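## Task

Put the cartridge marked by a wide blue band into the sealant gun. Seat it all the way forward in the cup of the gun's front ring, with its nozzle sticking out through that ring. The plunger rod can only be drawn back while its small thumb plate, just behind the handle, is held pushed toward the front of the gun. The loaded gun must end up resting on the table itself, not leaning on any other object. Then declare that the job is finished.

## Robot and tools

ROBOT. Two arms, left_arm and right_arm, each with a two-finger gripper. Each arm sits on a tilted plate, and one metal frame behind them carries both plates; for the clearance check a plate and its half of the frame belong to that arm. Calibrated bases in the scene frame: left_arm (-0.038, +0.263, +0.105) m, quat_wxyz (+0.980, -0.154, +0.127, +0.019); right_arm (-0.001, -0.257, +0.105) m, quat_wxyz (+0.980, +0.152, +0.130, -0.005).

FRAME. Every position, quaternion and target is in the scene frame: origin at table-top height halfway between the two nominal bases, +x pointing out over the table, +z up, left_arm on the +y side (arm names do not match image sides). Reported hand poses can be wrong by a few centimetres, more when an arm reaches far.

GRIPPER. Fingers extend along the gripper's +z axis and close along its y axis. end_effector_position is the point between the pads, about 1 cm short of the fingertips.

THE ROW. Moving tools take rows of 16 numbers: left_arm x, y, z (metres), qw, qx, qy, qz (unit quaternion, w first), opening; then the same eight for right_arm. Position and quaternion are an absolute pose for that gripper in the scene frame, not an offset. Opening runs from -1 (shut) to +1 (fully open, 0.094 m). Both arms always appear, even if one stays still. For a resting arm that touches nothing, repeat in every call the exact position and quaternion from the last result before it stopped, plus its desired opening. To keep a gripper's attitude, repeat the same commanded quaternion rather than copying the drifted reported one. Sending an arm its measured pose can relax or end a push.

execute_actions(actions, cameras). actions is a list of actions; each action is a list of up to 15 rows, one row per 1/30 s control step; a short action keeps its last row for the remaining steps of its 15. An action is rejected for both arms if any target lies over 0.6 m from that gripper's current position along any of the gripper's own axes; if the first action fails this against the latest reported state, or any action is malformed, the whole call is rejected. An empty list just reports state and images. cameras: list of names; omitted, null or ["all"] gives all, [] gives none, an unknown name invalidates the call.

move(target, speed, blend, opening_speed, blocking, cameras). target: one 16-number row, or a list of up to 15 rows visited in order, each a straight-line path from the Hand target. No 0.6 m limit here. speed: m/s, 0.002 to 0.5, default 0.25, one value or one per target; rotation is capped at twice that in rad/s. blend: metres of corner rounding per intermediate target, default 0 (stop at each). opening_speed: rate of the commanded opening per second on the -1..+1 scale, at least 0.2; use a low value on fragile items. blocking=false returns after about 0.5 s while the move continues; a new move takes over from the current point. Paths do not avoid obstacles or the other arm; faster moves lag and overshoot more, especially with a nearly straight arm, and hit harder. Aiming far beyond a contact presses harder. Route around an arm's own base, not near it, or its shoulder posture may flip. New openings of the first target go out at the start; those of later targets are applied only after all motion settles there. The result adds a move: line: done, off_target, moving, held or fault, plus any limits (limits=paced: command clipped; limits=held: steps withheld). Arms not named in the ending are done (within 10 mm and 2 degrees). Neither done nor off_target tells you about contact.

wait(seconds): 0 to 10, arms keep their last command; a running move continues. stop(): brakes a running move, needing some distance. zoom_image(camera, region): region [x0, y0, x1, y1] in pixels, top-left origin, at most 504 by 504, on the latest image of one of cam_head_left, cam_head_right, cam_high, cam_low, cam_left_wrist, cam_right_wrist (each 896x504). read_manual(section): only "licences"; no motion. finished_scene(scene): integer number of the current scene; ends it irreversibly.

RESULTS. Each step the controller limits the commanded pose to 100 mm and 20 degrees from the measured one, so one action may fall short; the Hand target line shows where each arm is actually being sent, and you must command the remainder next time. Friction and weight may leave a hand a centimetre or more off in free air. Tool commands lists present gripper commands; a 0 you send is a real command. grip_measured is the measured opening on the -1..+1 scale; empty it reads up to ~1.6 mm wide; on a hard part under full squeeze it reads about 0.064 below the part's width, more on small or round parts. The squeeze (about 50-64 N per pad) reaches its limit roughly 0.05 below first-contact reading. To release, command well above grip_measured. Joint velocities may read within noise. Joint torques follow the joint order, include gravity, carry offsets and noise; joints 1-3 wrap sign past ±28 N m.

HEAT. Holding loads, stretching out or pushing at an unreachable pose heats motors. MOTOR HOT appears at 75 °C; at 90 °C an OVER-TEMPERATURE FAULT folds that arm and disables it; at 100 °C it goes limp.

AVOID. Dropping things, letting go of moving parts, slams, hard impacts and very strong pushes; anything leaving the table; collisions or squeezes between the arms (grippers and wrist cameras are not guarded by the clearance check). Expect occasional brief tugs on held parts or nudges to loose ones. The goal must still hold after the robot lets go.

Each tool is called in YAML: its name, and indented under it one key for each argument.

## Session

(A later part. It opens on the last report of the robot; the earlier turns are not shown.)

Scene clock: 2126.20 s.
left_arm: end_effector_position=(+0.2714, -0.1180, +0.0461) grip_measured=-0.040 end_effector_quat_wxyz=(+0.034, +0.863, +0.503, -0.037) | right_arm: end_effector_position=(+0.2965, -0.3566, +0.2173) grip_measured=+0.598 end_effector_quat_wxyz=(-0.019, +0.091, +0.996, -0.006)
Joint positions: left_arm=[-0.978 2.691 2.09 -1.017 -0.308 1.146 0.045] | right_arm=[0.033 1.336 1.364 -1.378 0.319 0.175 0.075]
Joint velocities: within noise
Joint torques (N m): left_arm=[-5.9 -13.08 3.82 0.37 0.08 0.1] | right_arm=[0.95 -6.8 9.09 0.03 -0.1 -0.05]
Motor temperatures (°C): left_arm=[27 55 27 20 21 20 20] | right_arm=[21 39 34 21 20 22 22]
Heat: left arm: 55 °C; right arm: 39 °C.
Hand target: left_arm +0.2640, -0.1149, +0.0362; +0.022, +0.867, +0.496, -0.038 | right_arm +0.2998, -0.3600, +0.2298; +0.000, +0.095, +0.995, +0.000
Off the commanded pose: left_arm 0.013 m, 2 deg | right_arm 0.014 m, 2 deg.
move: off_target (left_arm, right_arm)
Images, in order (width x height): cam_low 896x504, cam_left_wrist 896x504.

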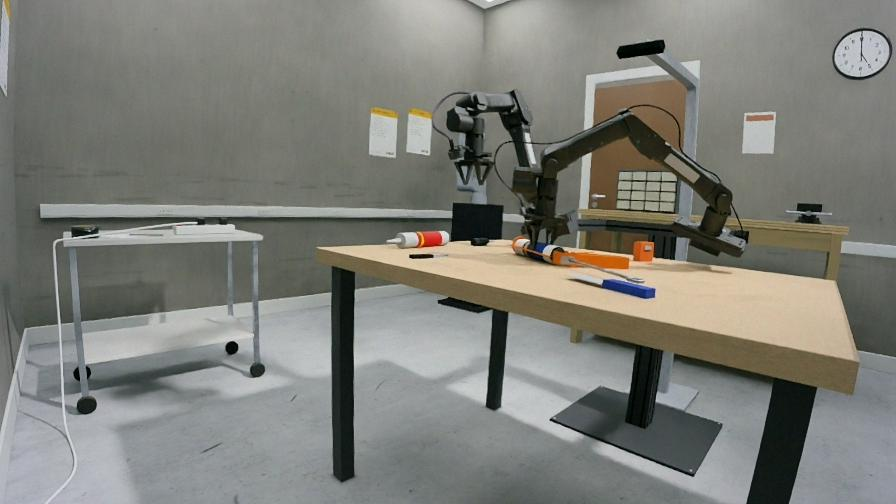

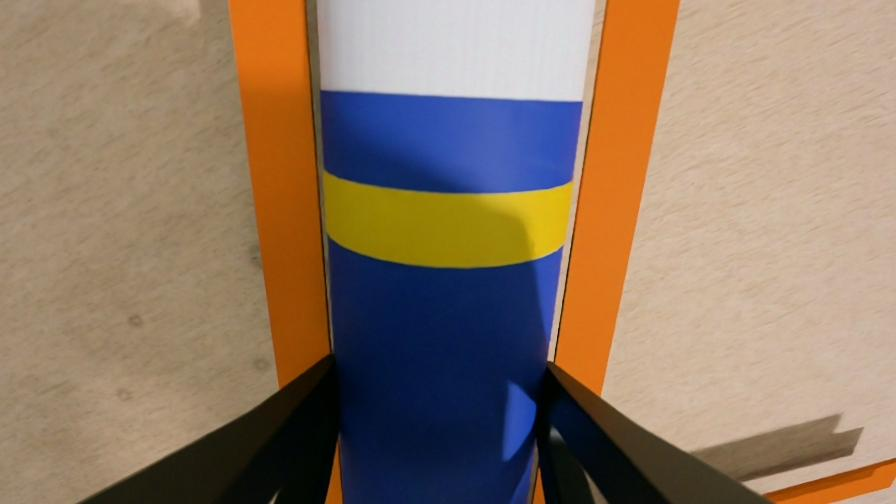

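move:
  target: [0.246,-0.145,0.040,0.0216,0.8673,0.4957,-0.0379,-0.15,0.30,-0.36,0.23,0,0.095,0.9955,0,0.6]
  speed: 0.05

zoom_image:
  camera: "cam_low"
  region: [480, 200, 640, 280]

zoom_image:
  camera: "cam_right_wrist"
  region: [0, 120, 400, 400]

Scene clock: 2132.33 s.
left_arm: end_effector_position=(+0.2662, -0.1249, +0.0463) grip_measured=-0.044 end_effector_quat_wxyz=(+0.019, +0.862, +0.505, -0.023) | right_arm: end_effector_position=(+0.2965, -0.3566, +0.2173) grip_measured=+0.598 end_effector_quat_wxyz=(-0.019, +0.091, +0.996, -0.006)
Joint positions: left_arm=[-1.004 2.751 2.187 -1.092 -0.337 1.106 0.045] | right_arm=[0.033 1.336 1.364 -1.378 0.319 0.175 0.075]
Joint velocities: within noise
Joint torques (N m): left_arm=[-9.18 -10.85 7.34 0.36 0.39 -0.16] | right_arm=[0.95 -6.82 9.09 0.03 -0.11 -0.05]
Motor temperatures (°C): left_arm=[27 55 27 20 21 20 21] | right_arm=[21 39 34 21 20 22 22]
Heat: left arm: 55 °C; right arm: 39 °C.
Hand target: left_arm +0.2457, -0.1434, +0.0403; +0.022, +0.867, +0.496, -0.038 | right_arm +0.2998, -0.3600, +0.2298; +0.000, +0.095, +0.995, +0.000
Off the commanded pose: left_arm 0.029 m, 2 deg | right_arm 0.014 m, 2 deg.
move: off_target (left_arm, right_arm)

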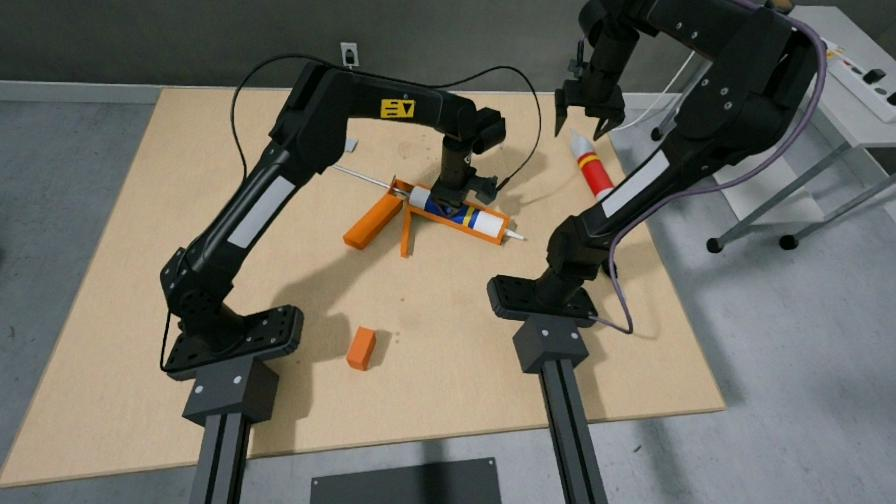

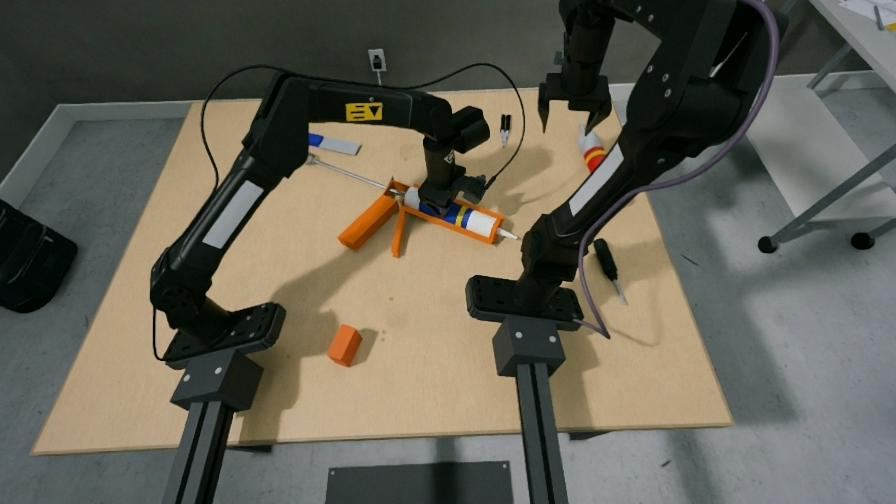

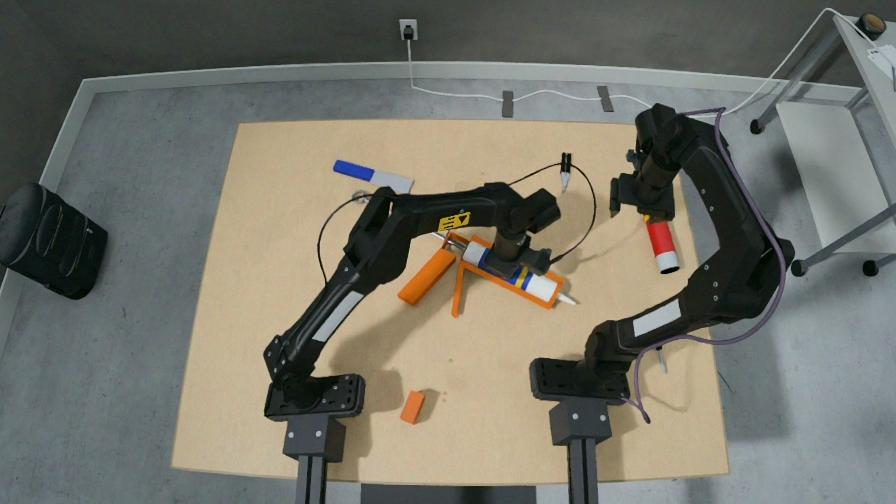

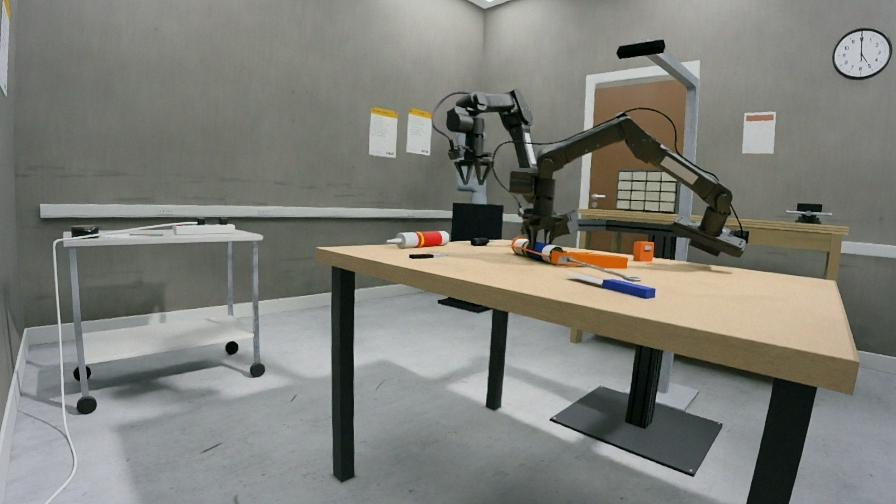

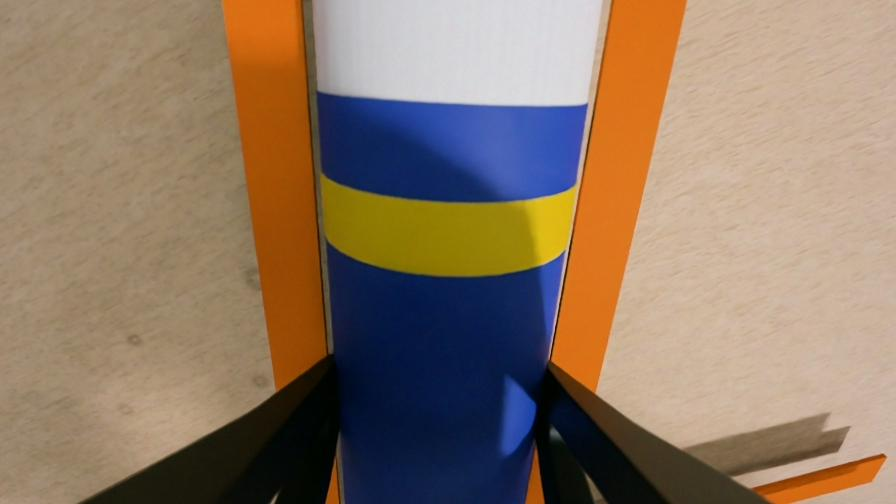

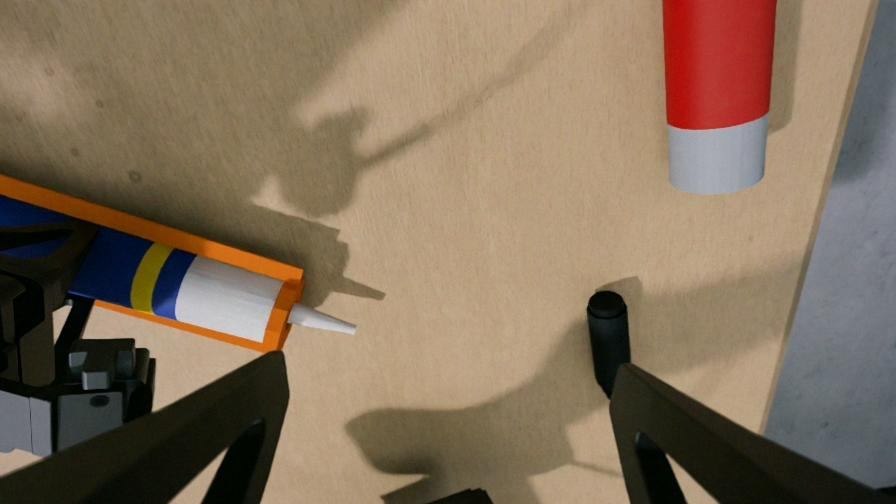

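Scaled by 3.150 from the camera's 896x504 image, which has a finer 1280x720 frame.

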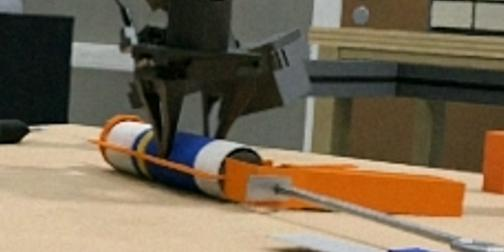

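Scaled by 1.260 from the camera's 896x504 image, which has a finer 1280x720 frame.

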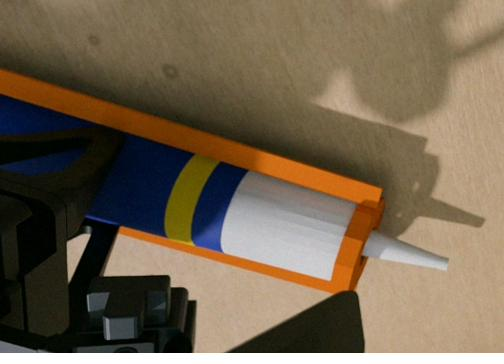

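zoom_image:
  camera: "cam_right_wrist"
  region: [110, 220, 370, 366]

zoom_image:
  camera: "cam_low"
  region: [505, 230, 585, 275]

Scaled by 1.938 from the camera's 896x504 image, which has a finer 1280x720 frame.

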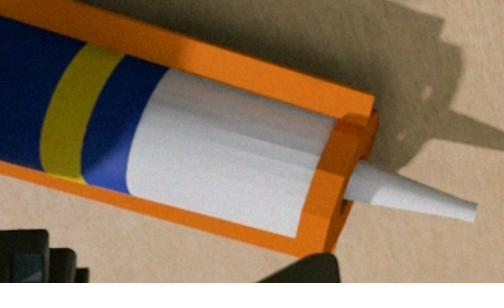

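Scaled by 6.300 from the camera's 896x504 image, which has a finer 1280x720 frame.

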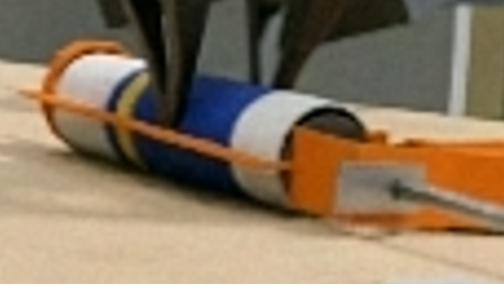

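move:
  target: [0.246,-0.145,0.040,0.0216,0.8673,0.4957,-0.0379,-0.15,0.20,-0.32,0.16,0,0.7986,0.6018,0,-0.2]
  speed: 0.2

Scene clock: 2244.97 s.
left_arm: end_effector_position=(+0.2663, -0.1249, +0.0464) grip_measured=-0.044 end_effector_quat_wxyz=(+0.019, +0.862, +0.505, -0.023) | right_arm: end_effector_position=(+0.2016, -0.3189, +0.1614) grip_measured=-0.198 end_effector_quat_wxyz=(-0.009, +0.798, +0.603, +0.001)
Joint positions: left_arm=[-1.004 2.751 2.188 -1.092 -0.337 1.106 0.045] | right_arm=[0.13 0.967 0.805 -1.188 0.319 1.93 0.038]
Joint velocities: within noise
Joint torques (N m): left_arm=[-9.18 -10.91 7.31 0.36 0.39 -0.16] | right_arm=[1.14 -3.03 4.55 0.31 0.14 0.13]
Motor temperatures (°C): left_arm=[30 49 29 20 21 20 22] | right_arm=[21 39 33 21 20 22 22]
Heat: left arm: 49 °C; right arm: 39 °C.
Hand target: left_arm +0.2457, -0.1434, +0.0404; +0.022, +0.867, +0.496, -0.038 | right_arm +0.2001, -0.3200, +0.1600; +0.000, +0.799, +0.602, +0.000
Off the commanded pose: left_arm 0.029 m, 2 deg | right_arm 0.002 m, 1 deg.
move: off_target (left_arm)

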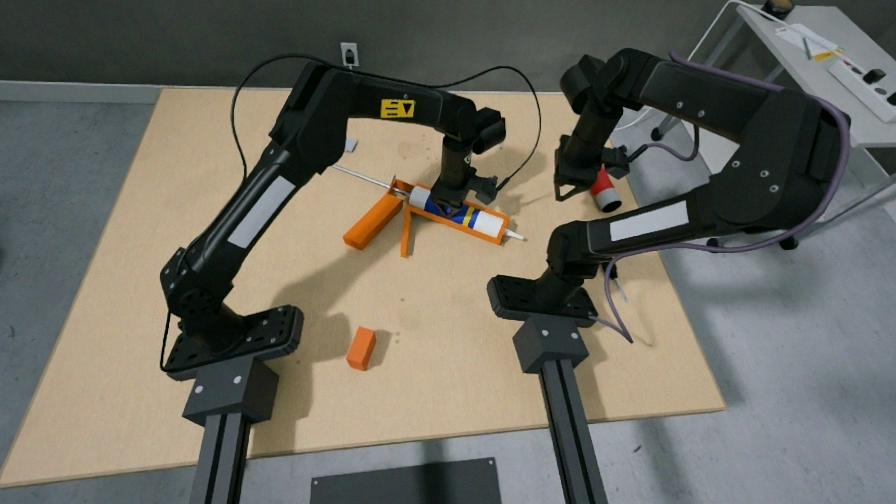

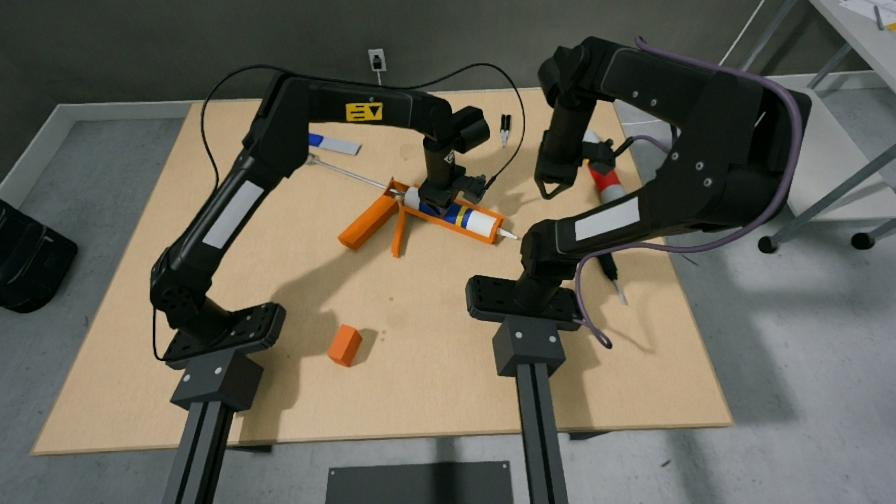

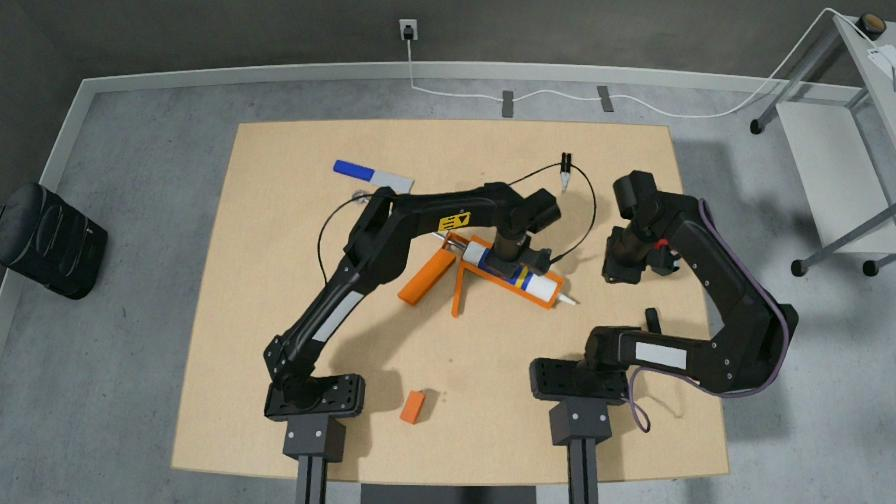

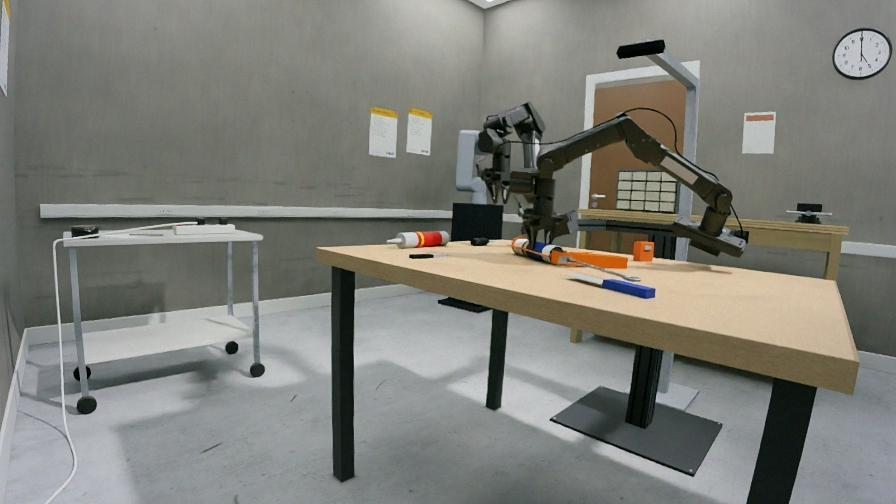

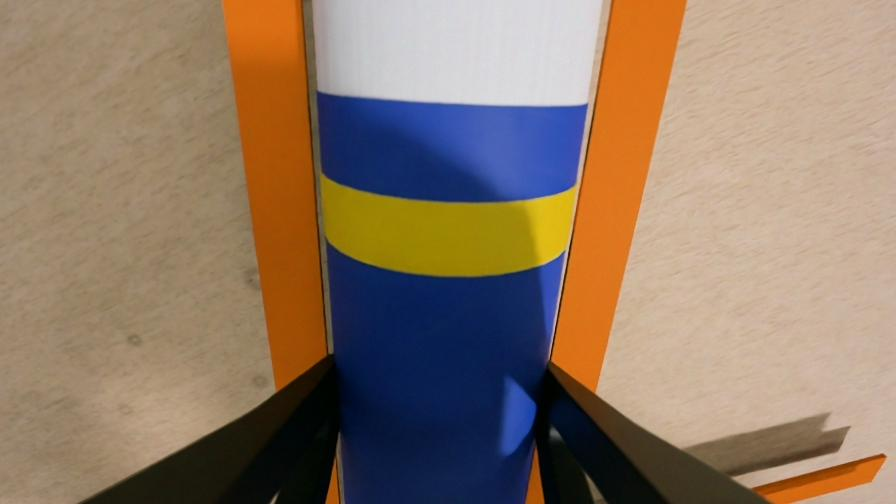

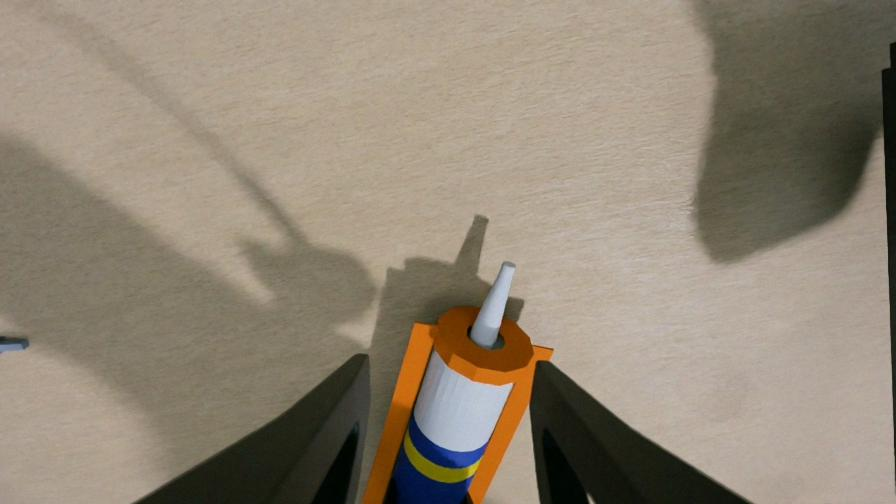

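zoom_image:
  camera: "cam_right_wrist"
  region: [380, 240, 580, 480]

Scaled by 2.100 from the camera's 896x504 image, which has a finer 1280x720 frame.

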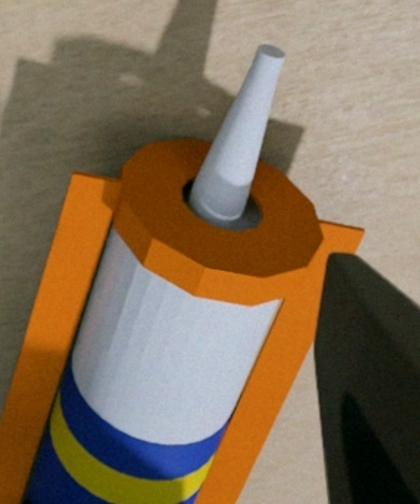

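zoom_image:
  camera: "cam_right_wrist"
  region: [430, 290, 550, 370]

Scaled by 4.200 from the camera's 896x504 image, which has a finer 1280x720 frame.

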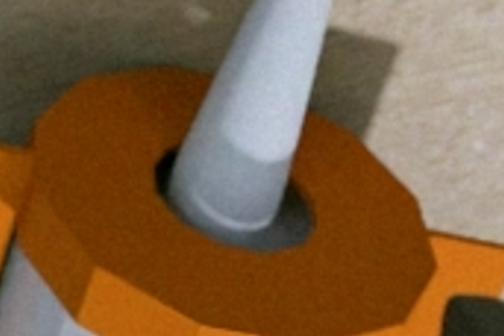

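move:
  target:
    - [0.246,-0.145,0.040,0.0216,0.8673,0.4957,-0.0379,-0.15,0.178,-0.278,0.10,-0.0984,0.8116,0.5578,0.1431,-0.2]
    - [0.246,-0.145,0.040,0.0216,0.8673,0.4957,-0.0379,-0.15,0.182,-0.268,0.06,-0.0984,0.8116,0.5578,0.1431,-0.2]
  speed: 0.1
  cameras: ["cam_right_wrist","cam_low","cam_high"]

zoom_image:
  camera: "cam_high"
  region: [430, 200, 640, 330]

Scene clock: 2306.67 s.
left_arm: end_effector_position=(+0.2663, -0.1249, +0.0464) grip_measured=-0.044 end_effector_quat_wxyz=(+0.019, +0.862, +0.505, -0.023) | right_arm: end_effector_position=(+0.1855, -0.2713, +0.0629) grip_measured=-0.198 end_effector_quat_wxyz=(-0.092, +0.814, +0.556, +0.142)
Joint positions: left_arm=[-1.004 2.751 2.188 -1.092 -0.337 1.106 0.045] | right_arm=[-0.168 0.933 0.34 -0.601 -0.082 1.718 0.038]
Joint velocities: within noise
Joint torques (N m): left_arm=[-9.2 -10.88 7.31 0.37 0.39 -0.16] | right_arm=[0.23 -1.17 3.78 0.48 -0.31 -0.04]
Motor temperatures (°C): left_arm=[31 48 29 20 21 20 23] | right_arm=[21 36 31 21 20 22 22]
Heat: left arm: 48 °C; right arm: 36 °C.
Hand target: left_arm +0.2457, -0.1434, +0.0404; +0.022, +0.867, +0.496, -0.038 | right_arm +0.1818, -0.2680, +0.0601; -0.098, +0.812, +0.558, +0.143
Off the commanded pose: left_arm 0.029 m, 2 deg | right_arm 0.006 m, 1 deg.
move: off_target (left_arm)
Images, in order (width x height): cam_high 896x504, cam_low 896x504, cam_right_wrist 896x504.

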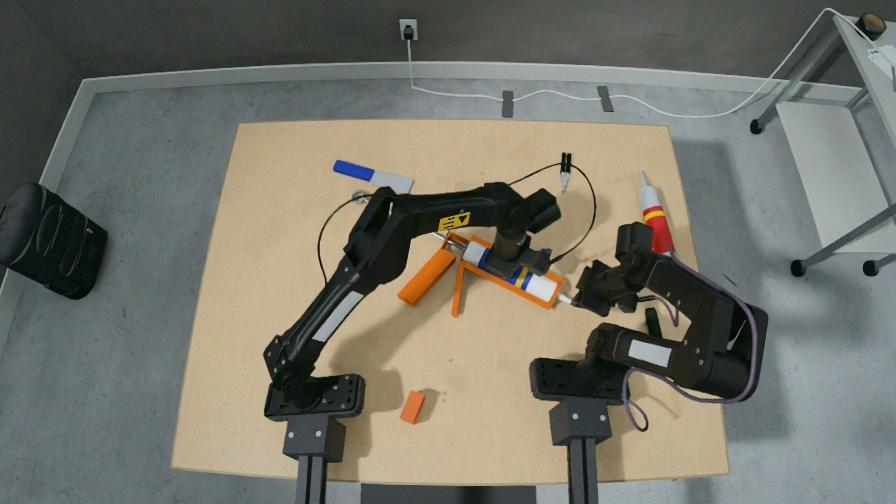

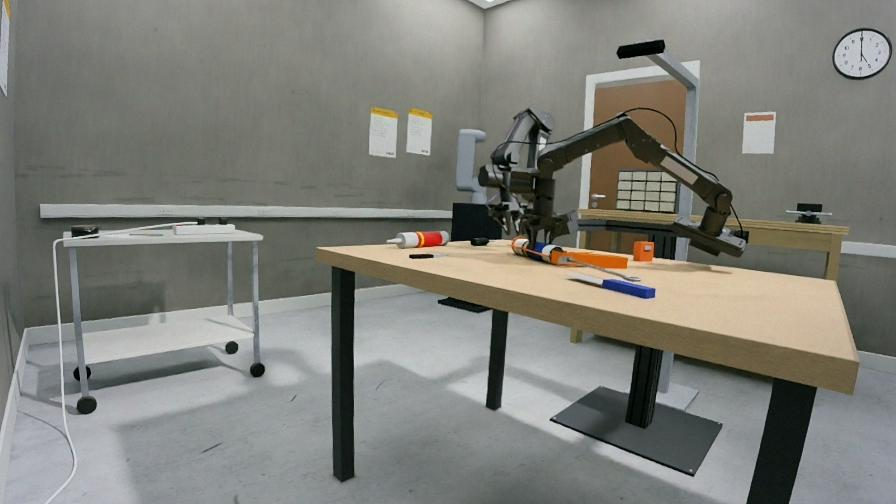

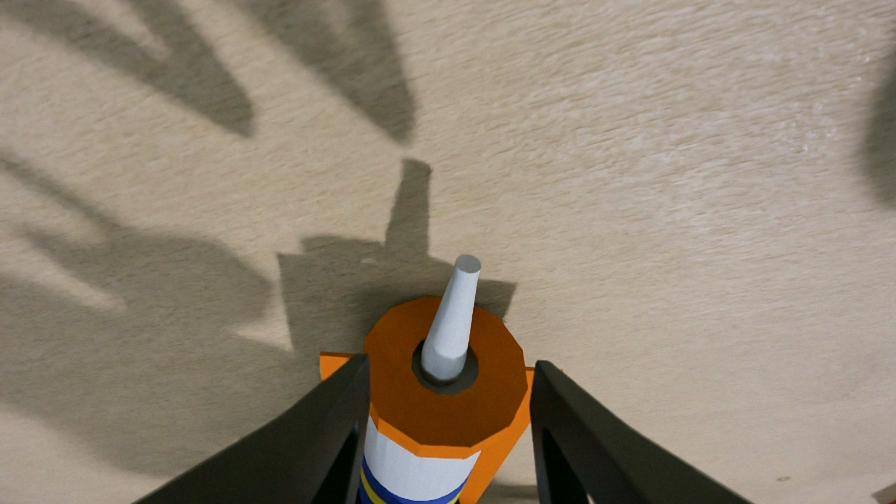

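Scaled by 2.400 from the camera's 896x504 image, which has a finer 1280x720 frame.

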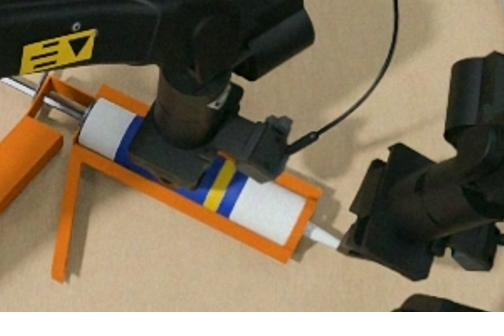

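zoom_image:
  camera: "cam_right_wrist"
  region: [340, 240, 560, 504]

zoom_image:
  camera: "cam_right_wrist"
  region: [395, 330, 495, 410]

Scaled by 1.909 from the camera's 896x504 image, which has a finer 1280x720 frame.

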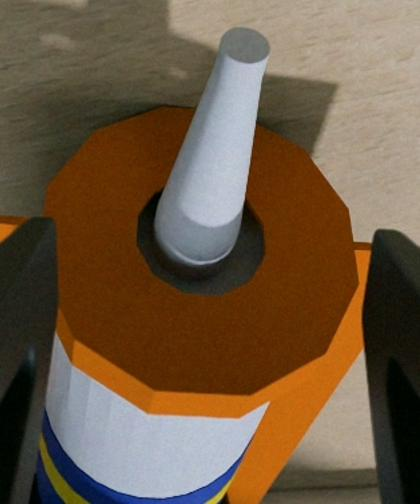

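Scaled by 5.040 from the camera's 896x504 image, which has a finer 1280x720 frame.

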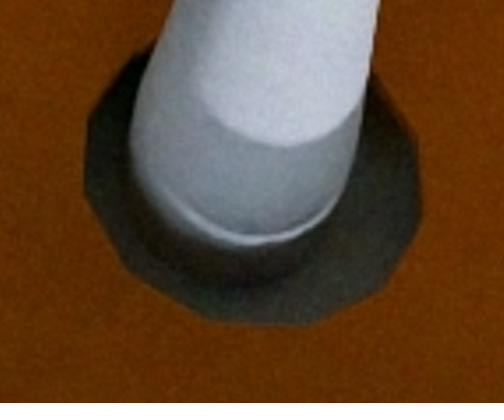

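move:
  target:
    - [0.246,-0.145,0.040,0.0216,0.8673,0.4957,-0.0379,-0.15,0.181,-0.268,0.030,-0.0984,0.8116,0.5578,0.1431,-0.2]
    - [0.246,-0.145,0.040,0.0216,0.8673,0.4957,-0.0379,-0.15,0.190,-0.248,0.030,-0.0984,0.8116,0.5578,0.1431,-0.2]
  speed: 0.06
  cameras: ["cam_right_wrist","cam_low","cam_high","cam_left_wrist"]

zoom_image:
  camera: "cam_high"
  region: [430, 200, 640, 330]

Scene clock: 2345.83 s.
left_arm: end_effector_position=(+0.2663, -0.1249, +0.0464) grip_measured=-0.044 end_effector_quat_wxyz=(+0.019, +0.862, +0.505, -0.023) | right_arm: end_effector_position=(+0.1929, -0.2488, +0.0324) grip_measured=-0.198 end_effector_quat_wxyz=(-0.099, +0.811, +0.558, +0.148)
Joint positions: left_arm=[-1.004 2.751 2.188 -1.092 -0.337 1.106 0.045] | right_arm=[-0.084 1.139 0.272 -0.323 -0.07 1.791 0.038]
Joint velocities: within noise
Joint torques (N m): left_arm=[-9.17 -10.92 7.32 0.37 0.39 -0.16] | right_arm=[1.25 -1.66 3.25 0.54 -0.03 0.09]
Motor temperatures (°C): left_arm=[31 47 30 20 21 20 23] | right_arm=[21 35 31 21 21 22 22]
Heat: left arm: 47 °C; right arm: 35 °C.
Hand target: left_arm +0.2457, -0.1434, +0.0404; +0.022, +0.867, +0.496, -0.038 | right_arm +0.1899, -0.2481, +0.0301; -0.098, +0.812, +0.558, +0.143
Off the commanded pose: left_arm 0.029 m, 2 deg | right_arm 0.004 m, 1 deg.
move: off_target (left_arm)
Images, in order (width x height): cam_high 896x504, cam_low 896x504, cam_left_wrist 896x504, cam_right_wrist 896x504.

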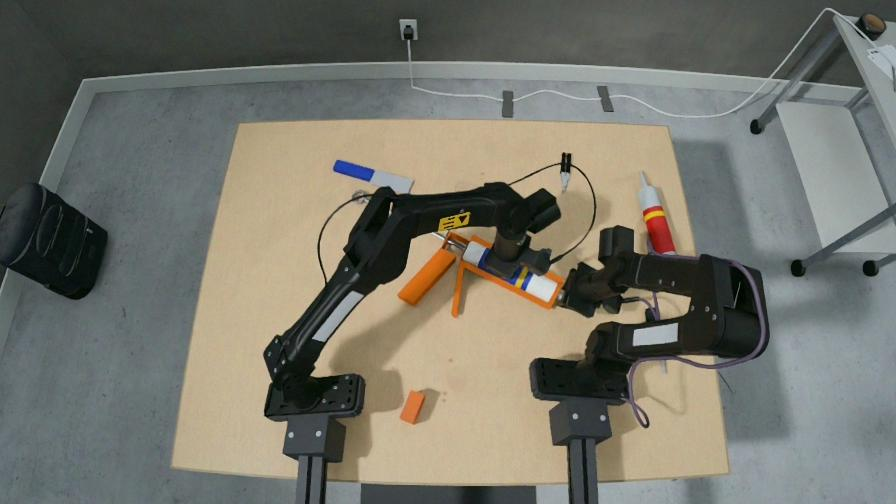

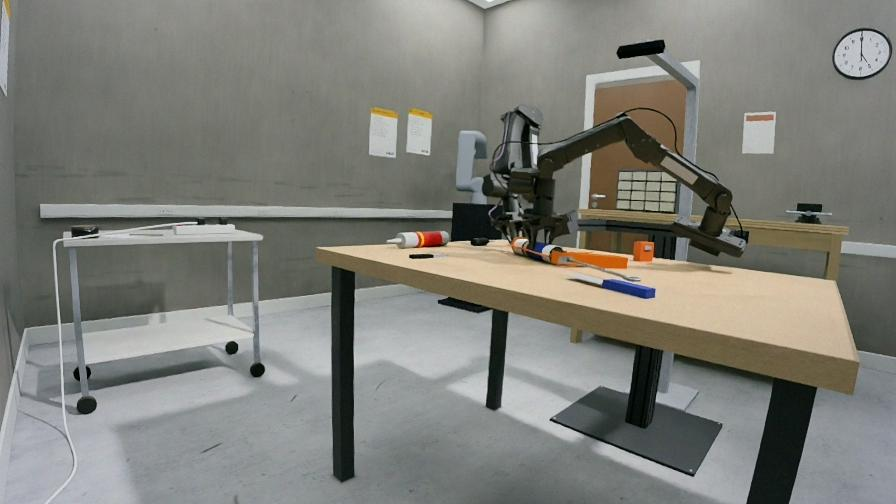

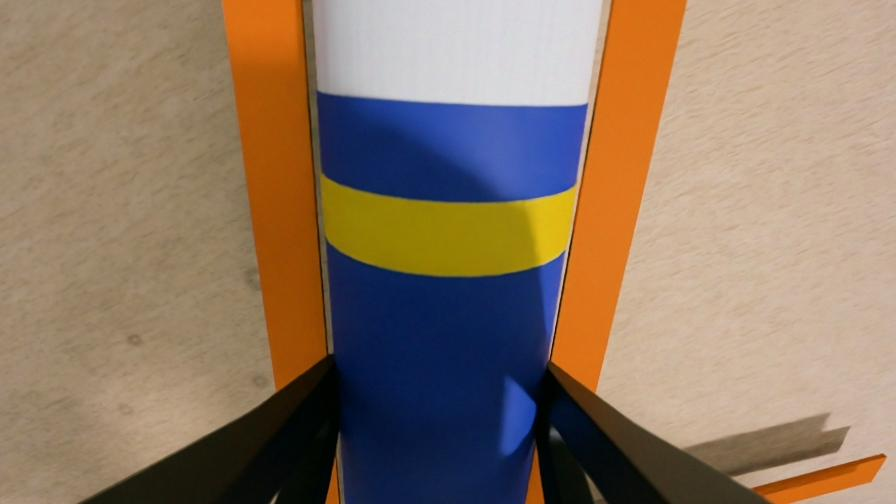

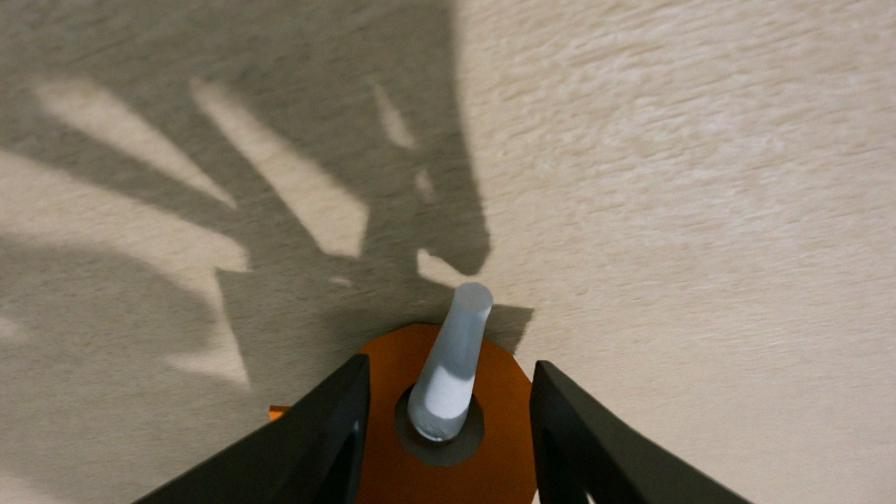

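Scaled by 2.400 from the camera's 896x504 image, which has a finer 1280x720 frame.

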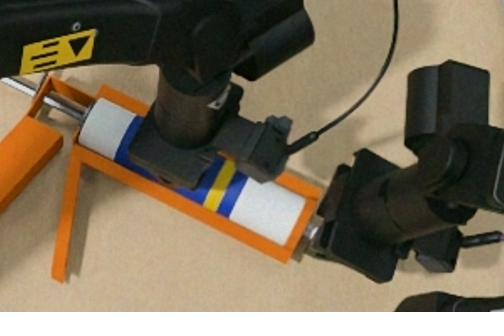

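move:
  target: [0.246,-0.145,0.040,0.0216,0.8673,0.4957,-0.0379,-0.15,0.195,-0.236,0.030,-0.0984,0.8116,0.5578,0.1431,-0.2]
  speed: 0.03
  cameras: ["cam_right_wrist","cam_low","cam_high","cam_left_wrist"]

zoom_image:
  camera: "cam_high"
  region: [430, 200, 640, 330]

Scene clock: 2353.17 s.
left_arm: end_effector_position=(+0.2663, -0.1249, +0.0464) grip_measured=-0.044 end_effector_quat_wxyz=(+0.019, +0.862, +0.505, -0.023) | right_arm: end_effector_position=(+0.1905, -0.2447, +0.0286) grip_measured=-0.198 end_effector_quat_wxyz=(-0.090, +0.818, +0.555, +0.126)
Joint positions: left_arm=[-1.004 2.751 2.188 -1.092 -0.337 1.106 0.045] | right_arm=[-0.009 1.174 0.272 -0.306 0.002 1.875 0.038]
Joint velocities: within noise
Joint torques (N m): left_arm=[-9.2 -10.91 7.31 0.37 0.39 -0.16] | right_arm=[1.94 -1.61 3.85 0.7 -0.49 0.06]
Motor temperatures (°C): left_arm=[31 47 30 20 21 20 23] | right_arm=[21 34 30 21 21 22 22]
Heat: left arm: 47 °C; right arm: 34 °C.
Hand target: left_arm +0.2457, -0.1434, +0.0404; +0.022, +0.867, +0.496, -0.038 | right_arm +0.1947, -0.2364, +0.0305; -0.098, +0.812, +0.558, +0.143
Off the commanded pose: left_arm 0.029 m, 2 deg | right_arm 0.010 m, 2 deg.
move: off_target (left_arm)
Images, in order (width x height): cam_high 896x504, cam_low 896x504, cam_left_wrist 896x504, cam_right_wrist 896x504.

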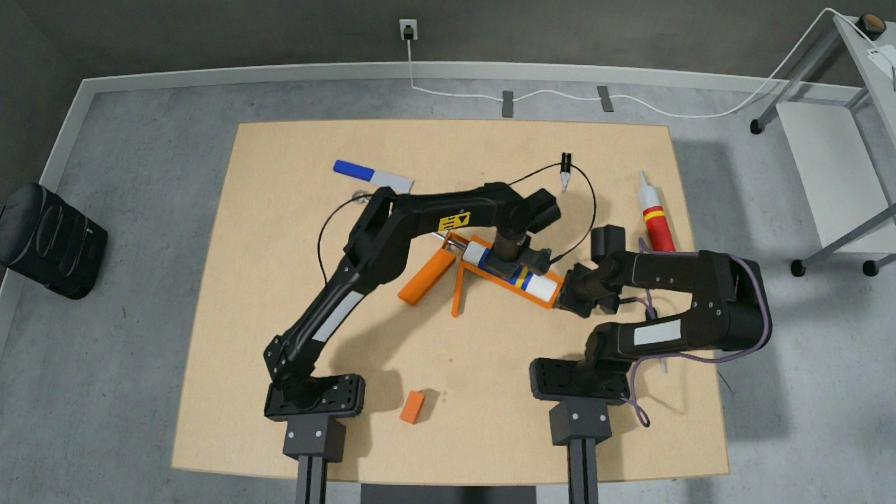

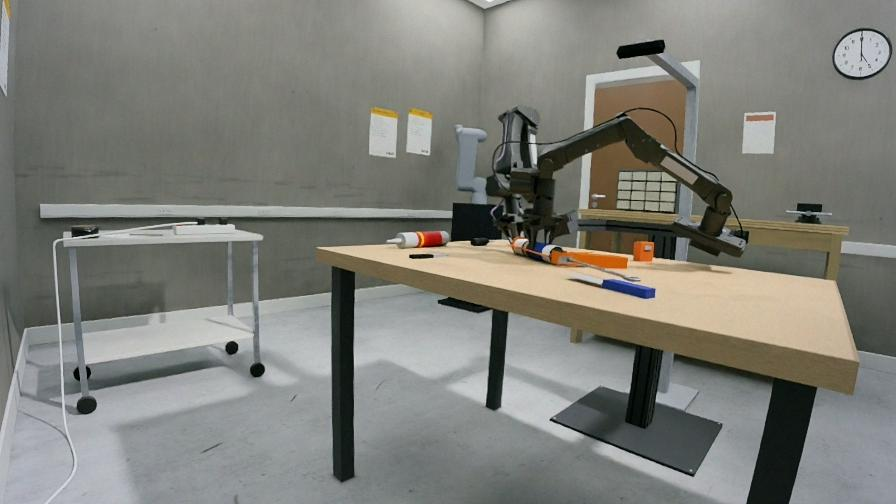

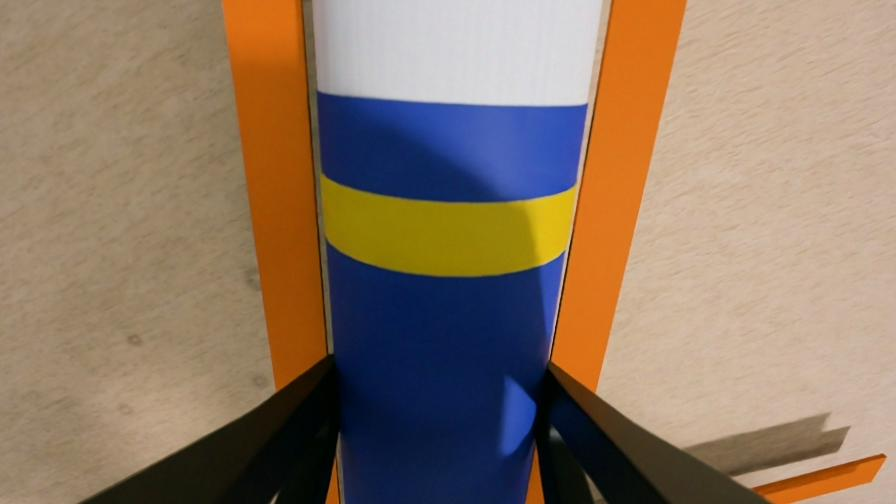

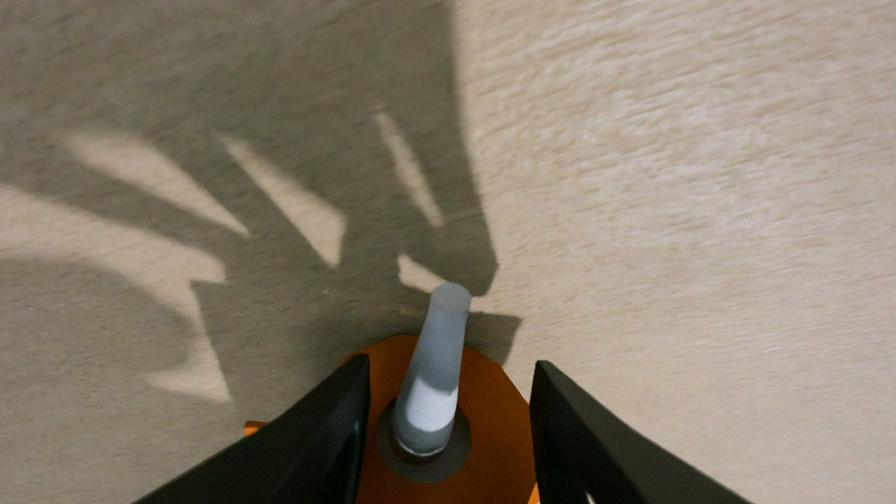

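Scaled by 2.400 from the camera's 896x504 image, which has a finer 1280x720 frame.

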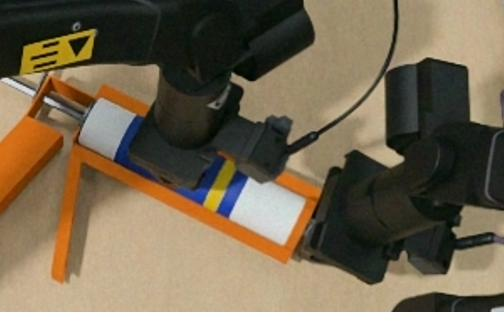

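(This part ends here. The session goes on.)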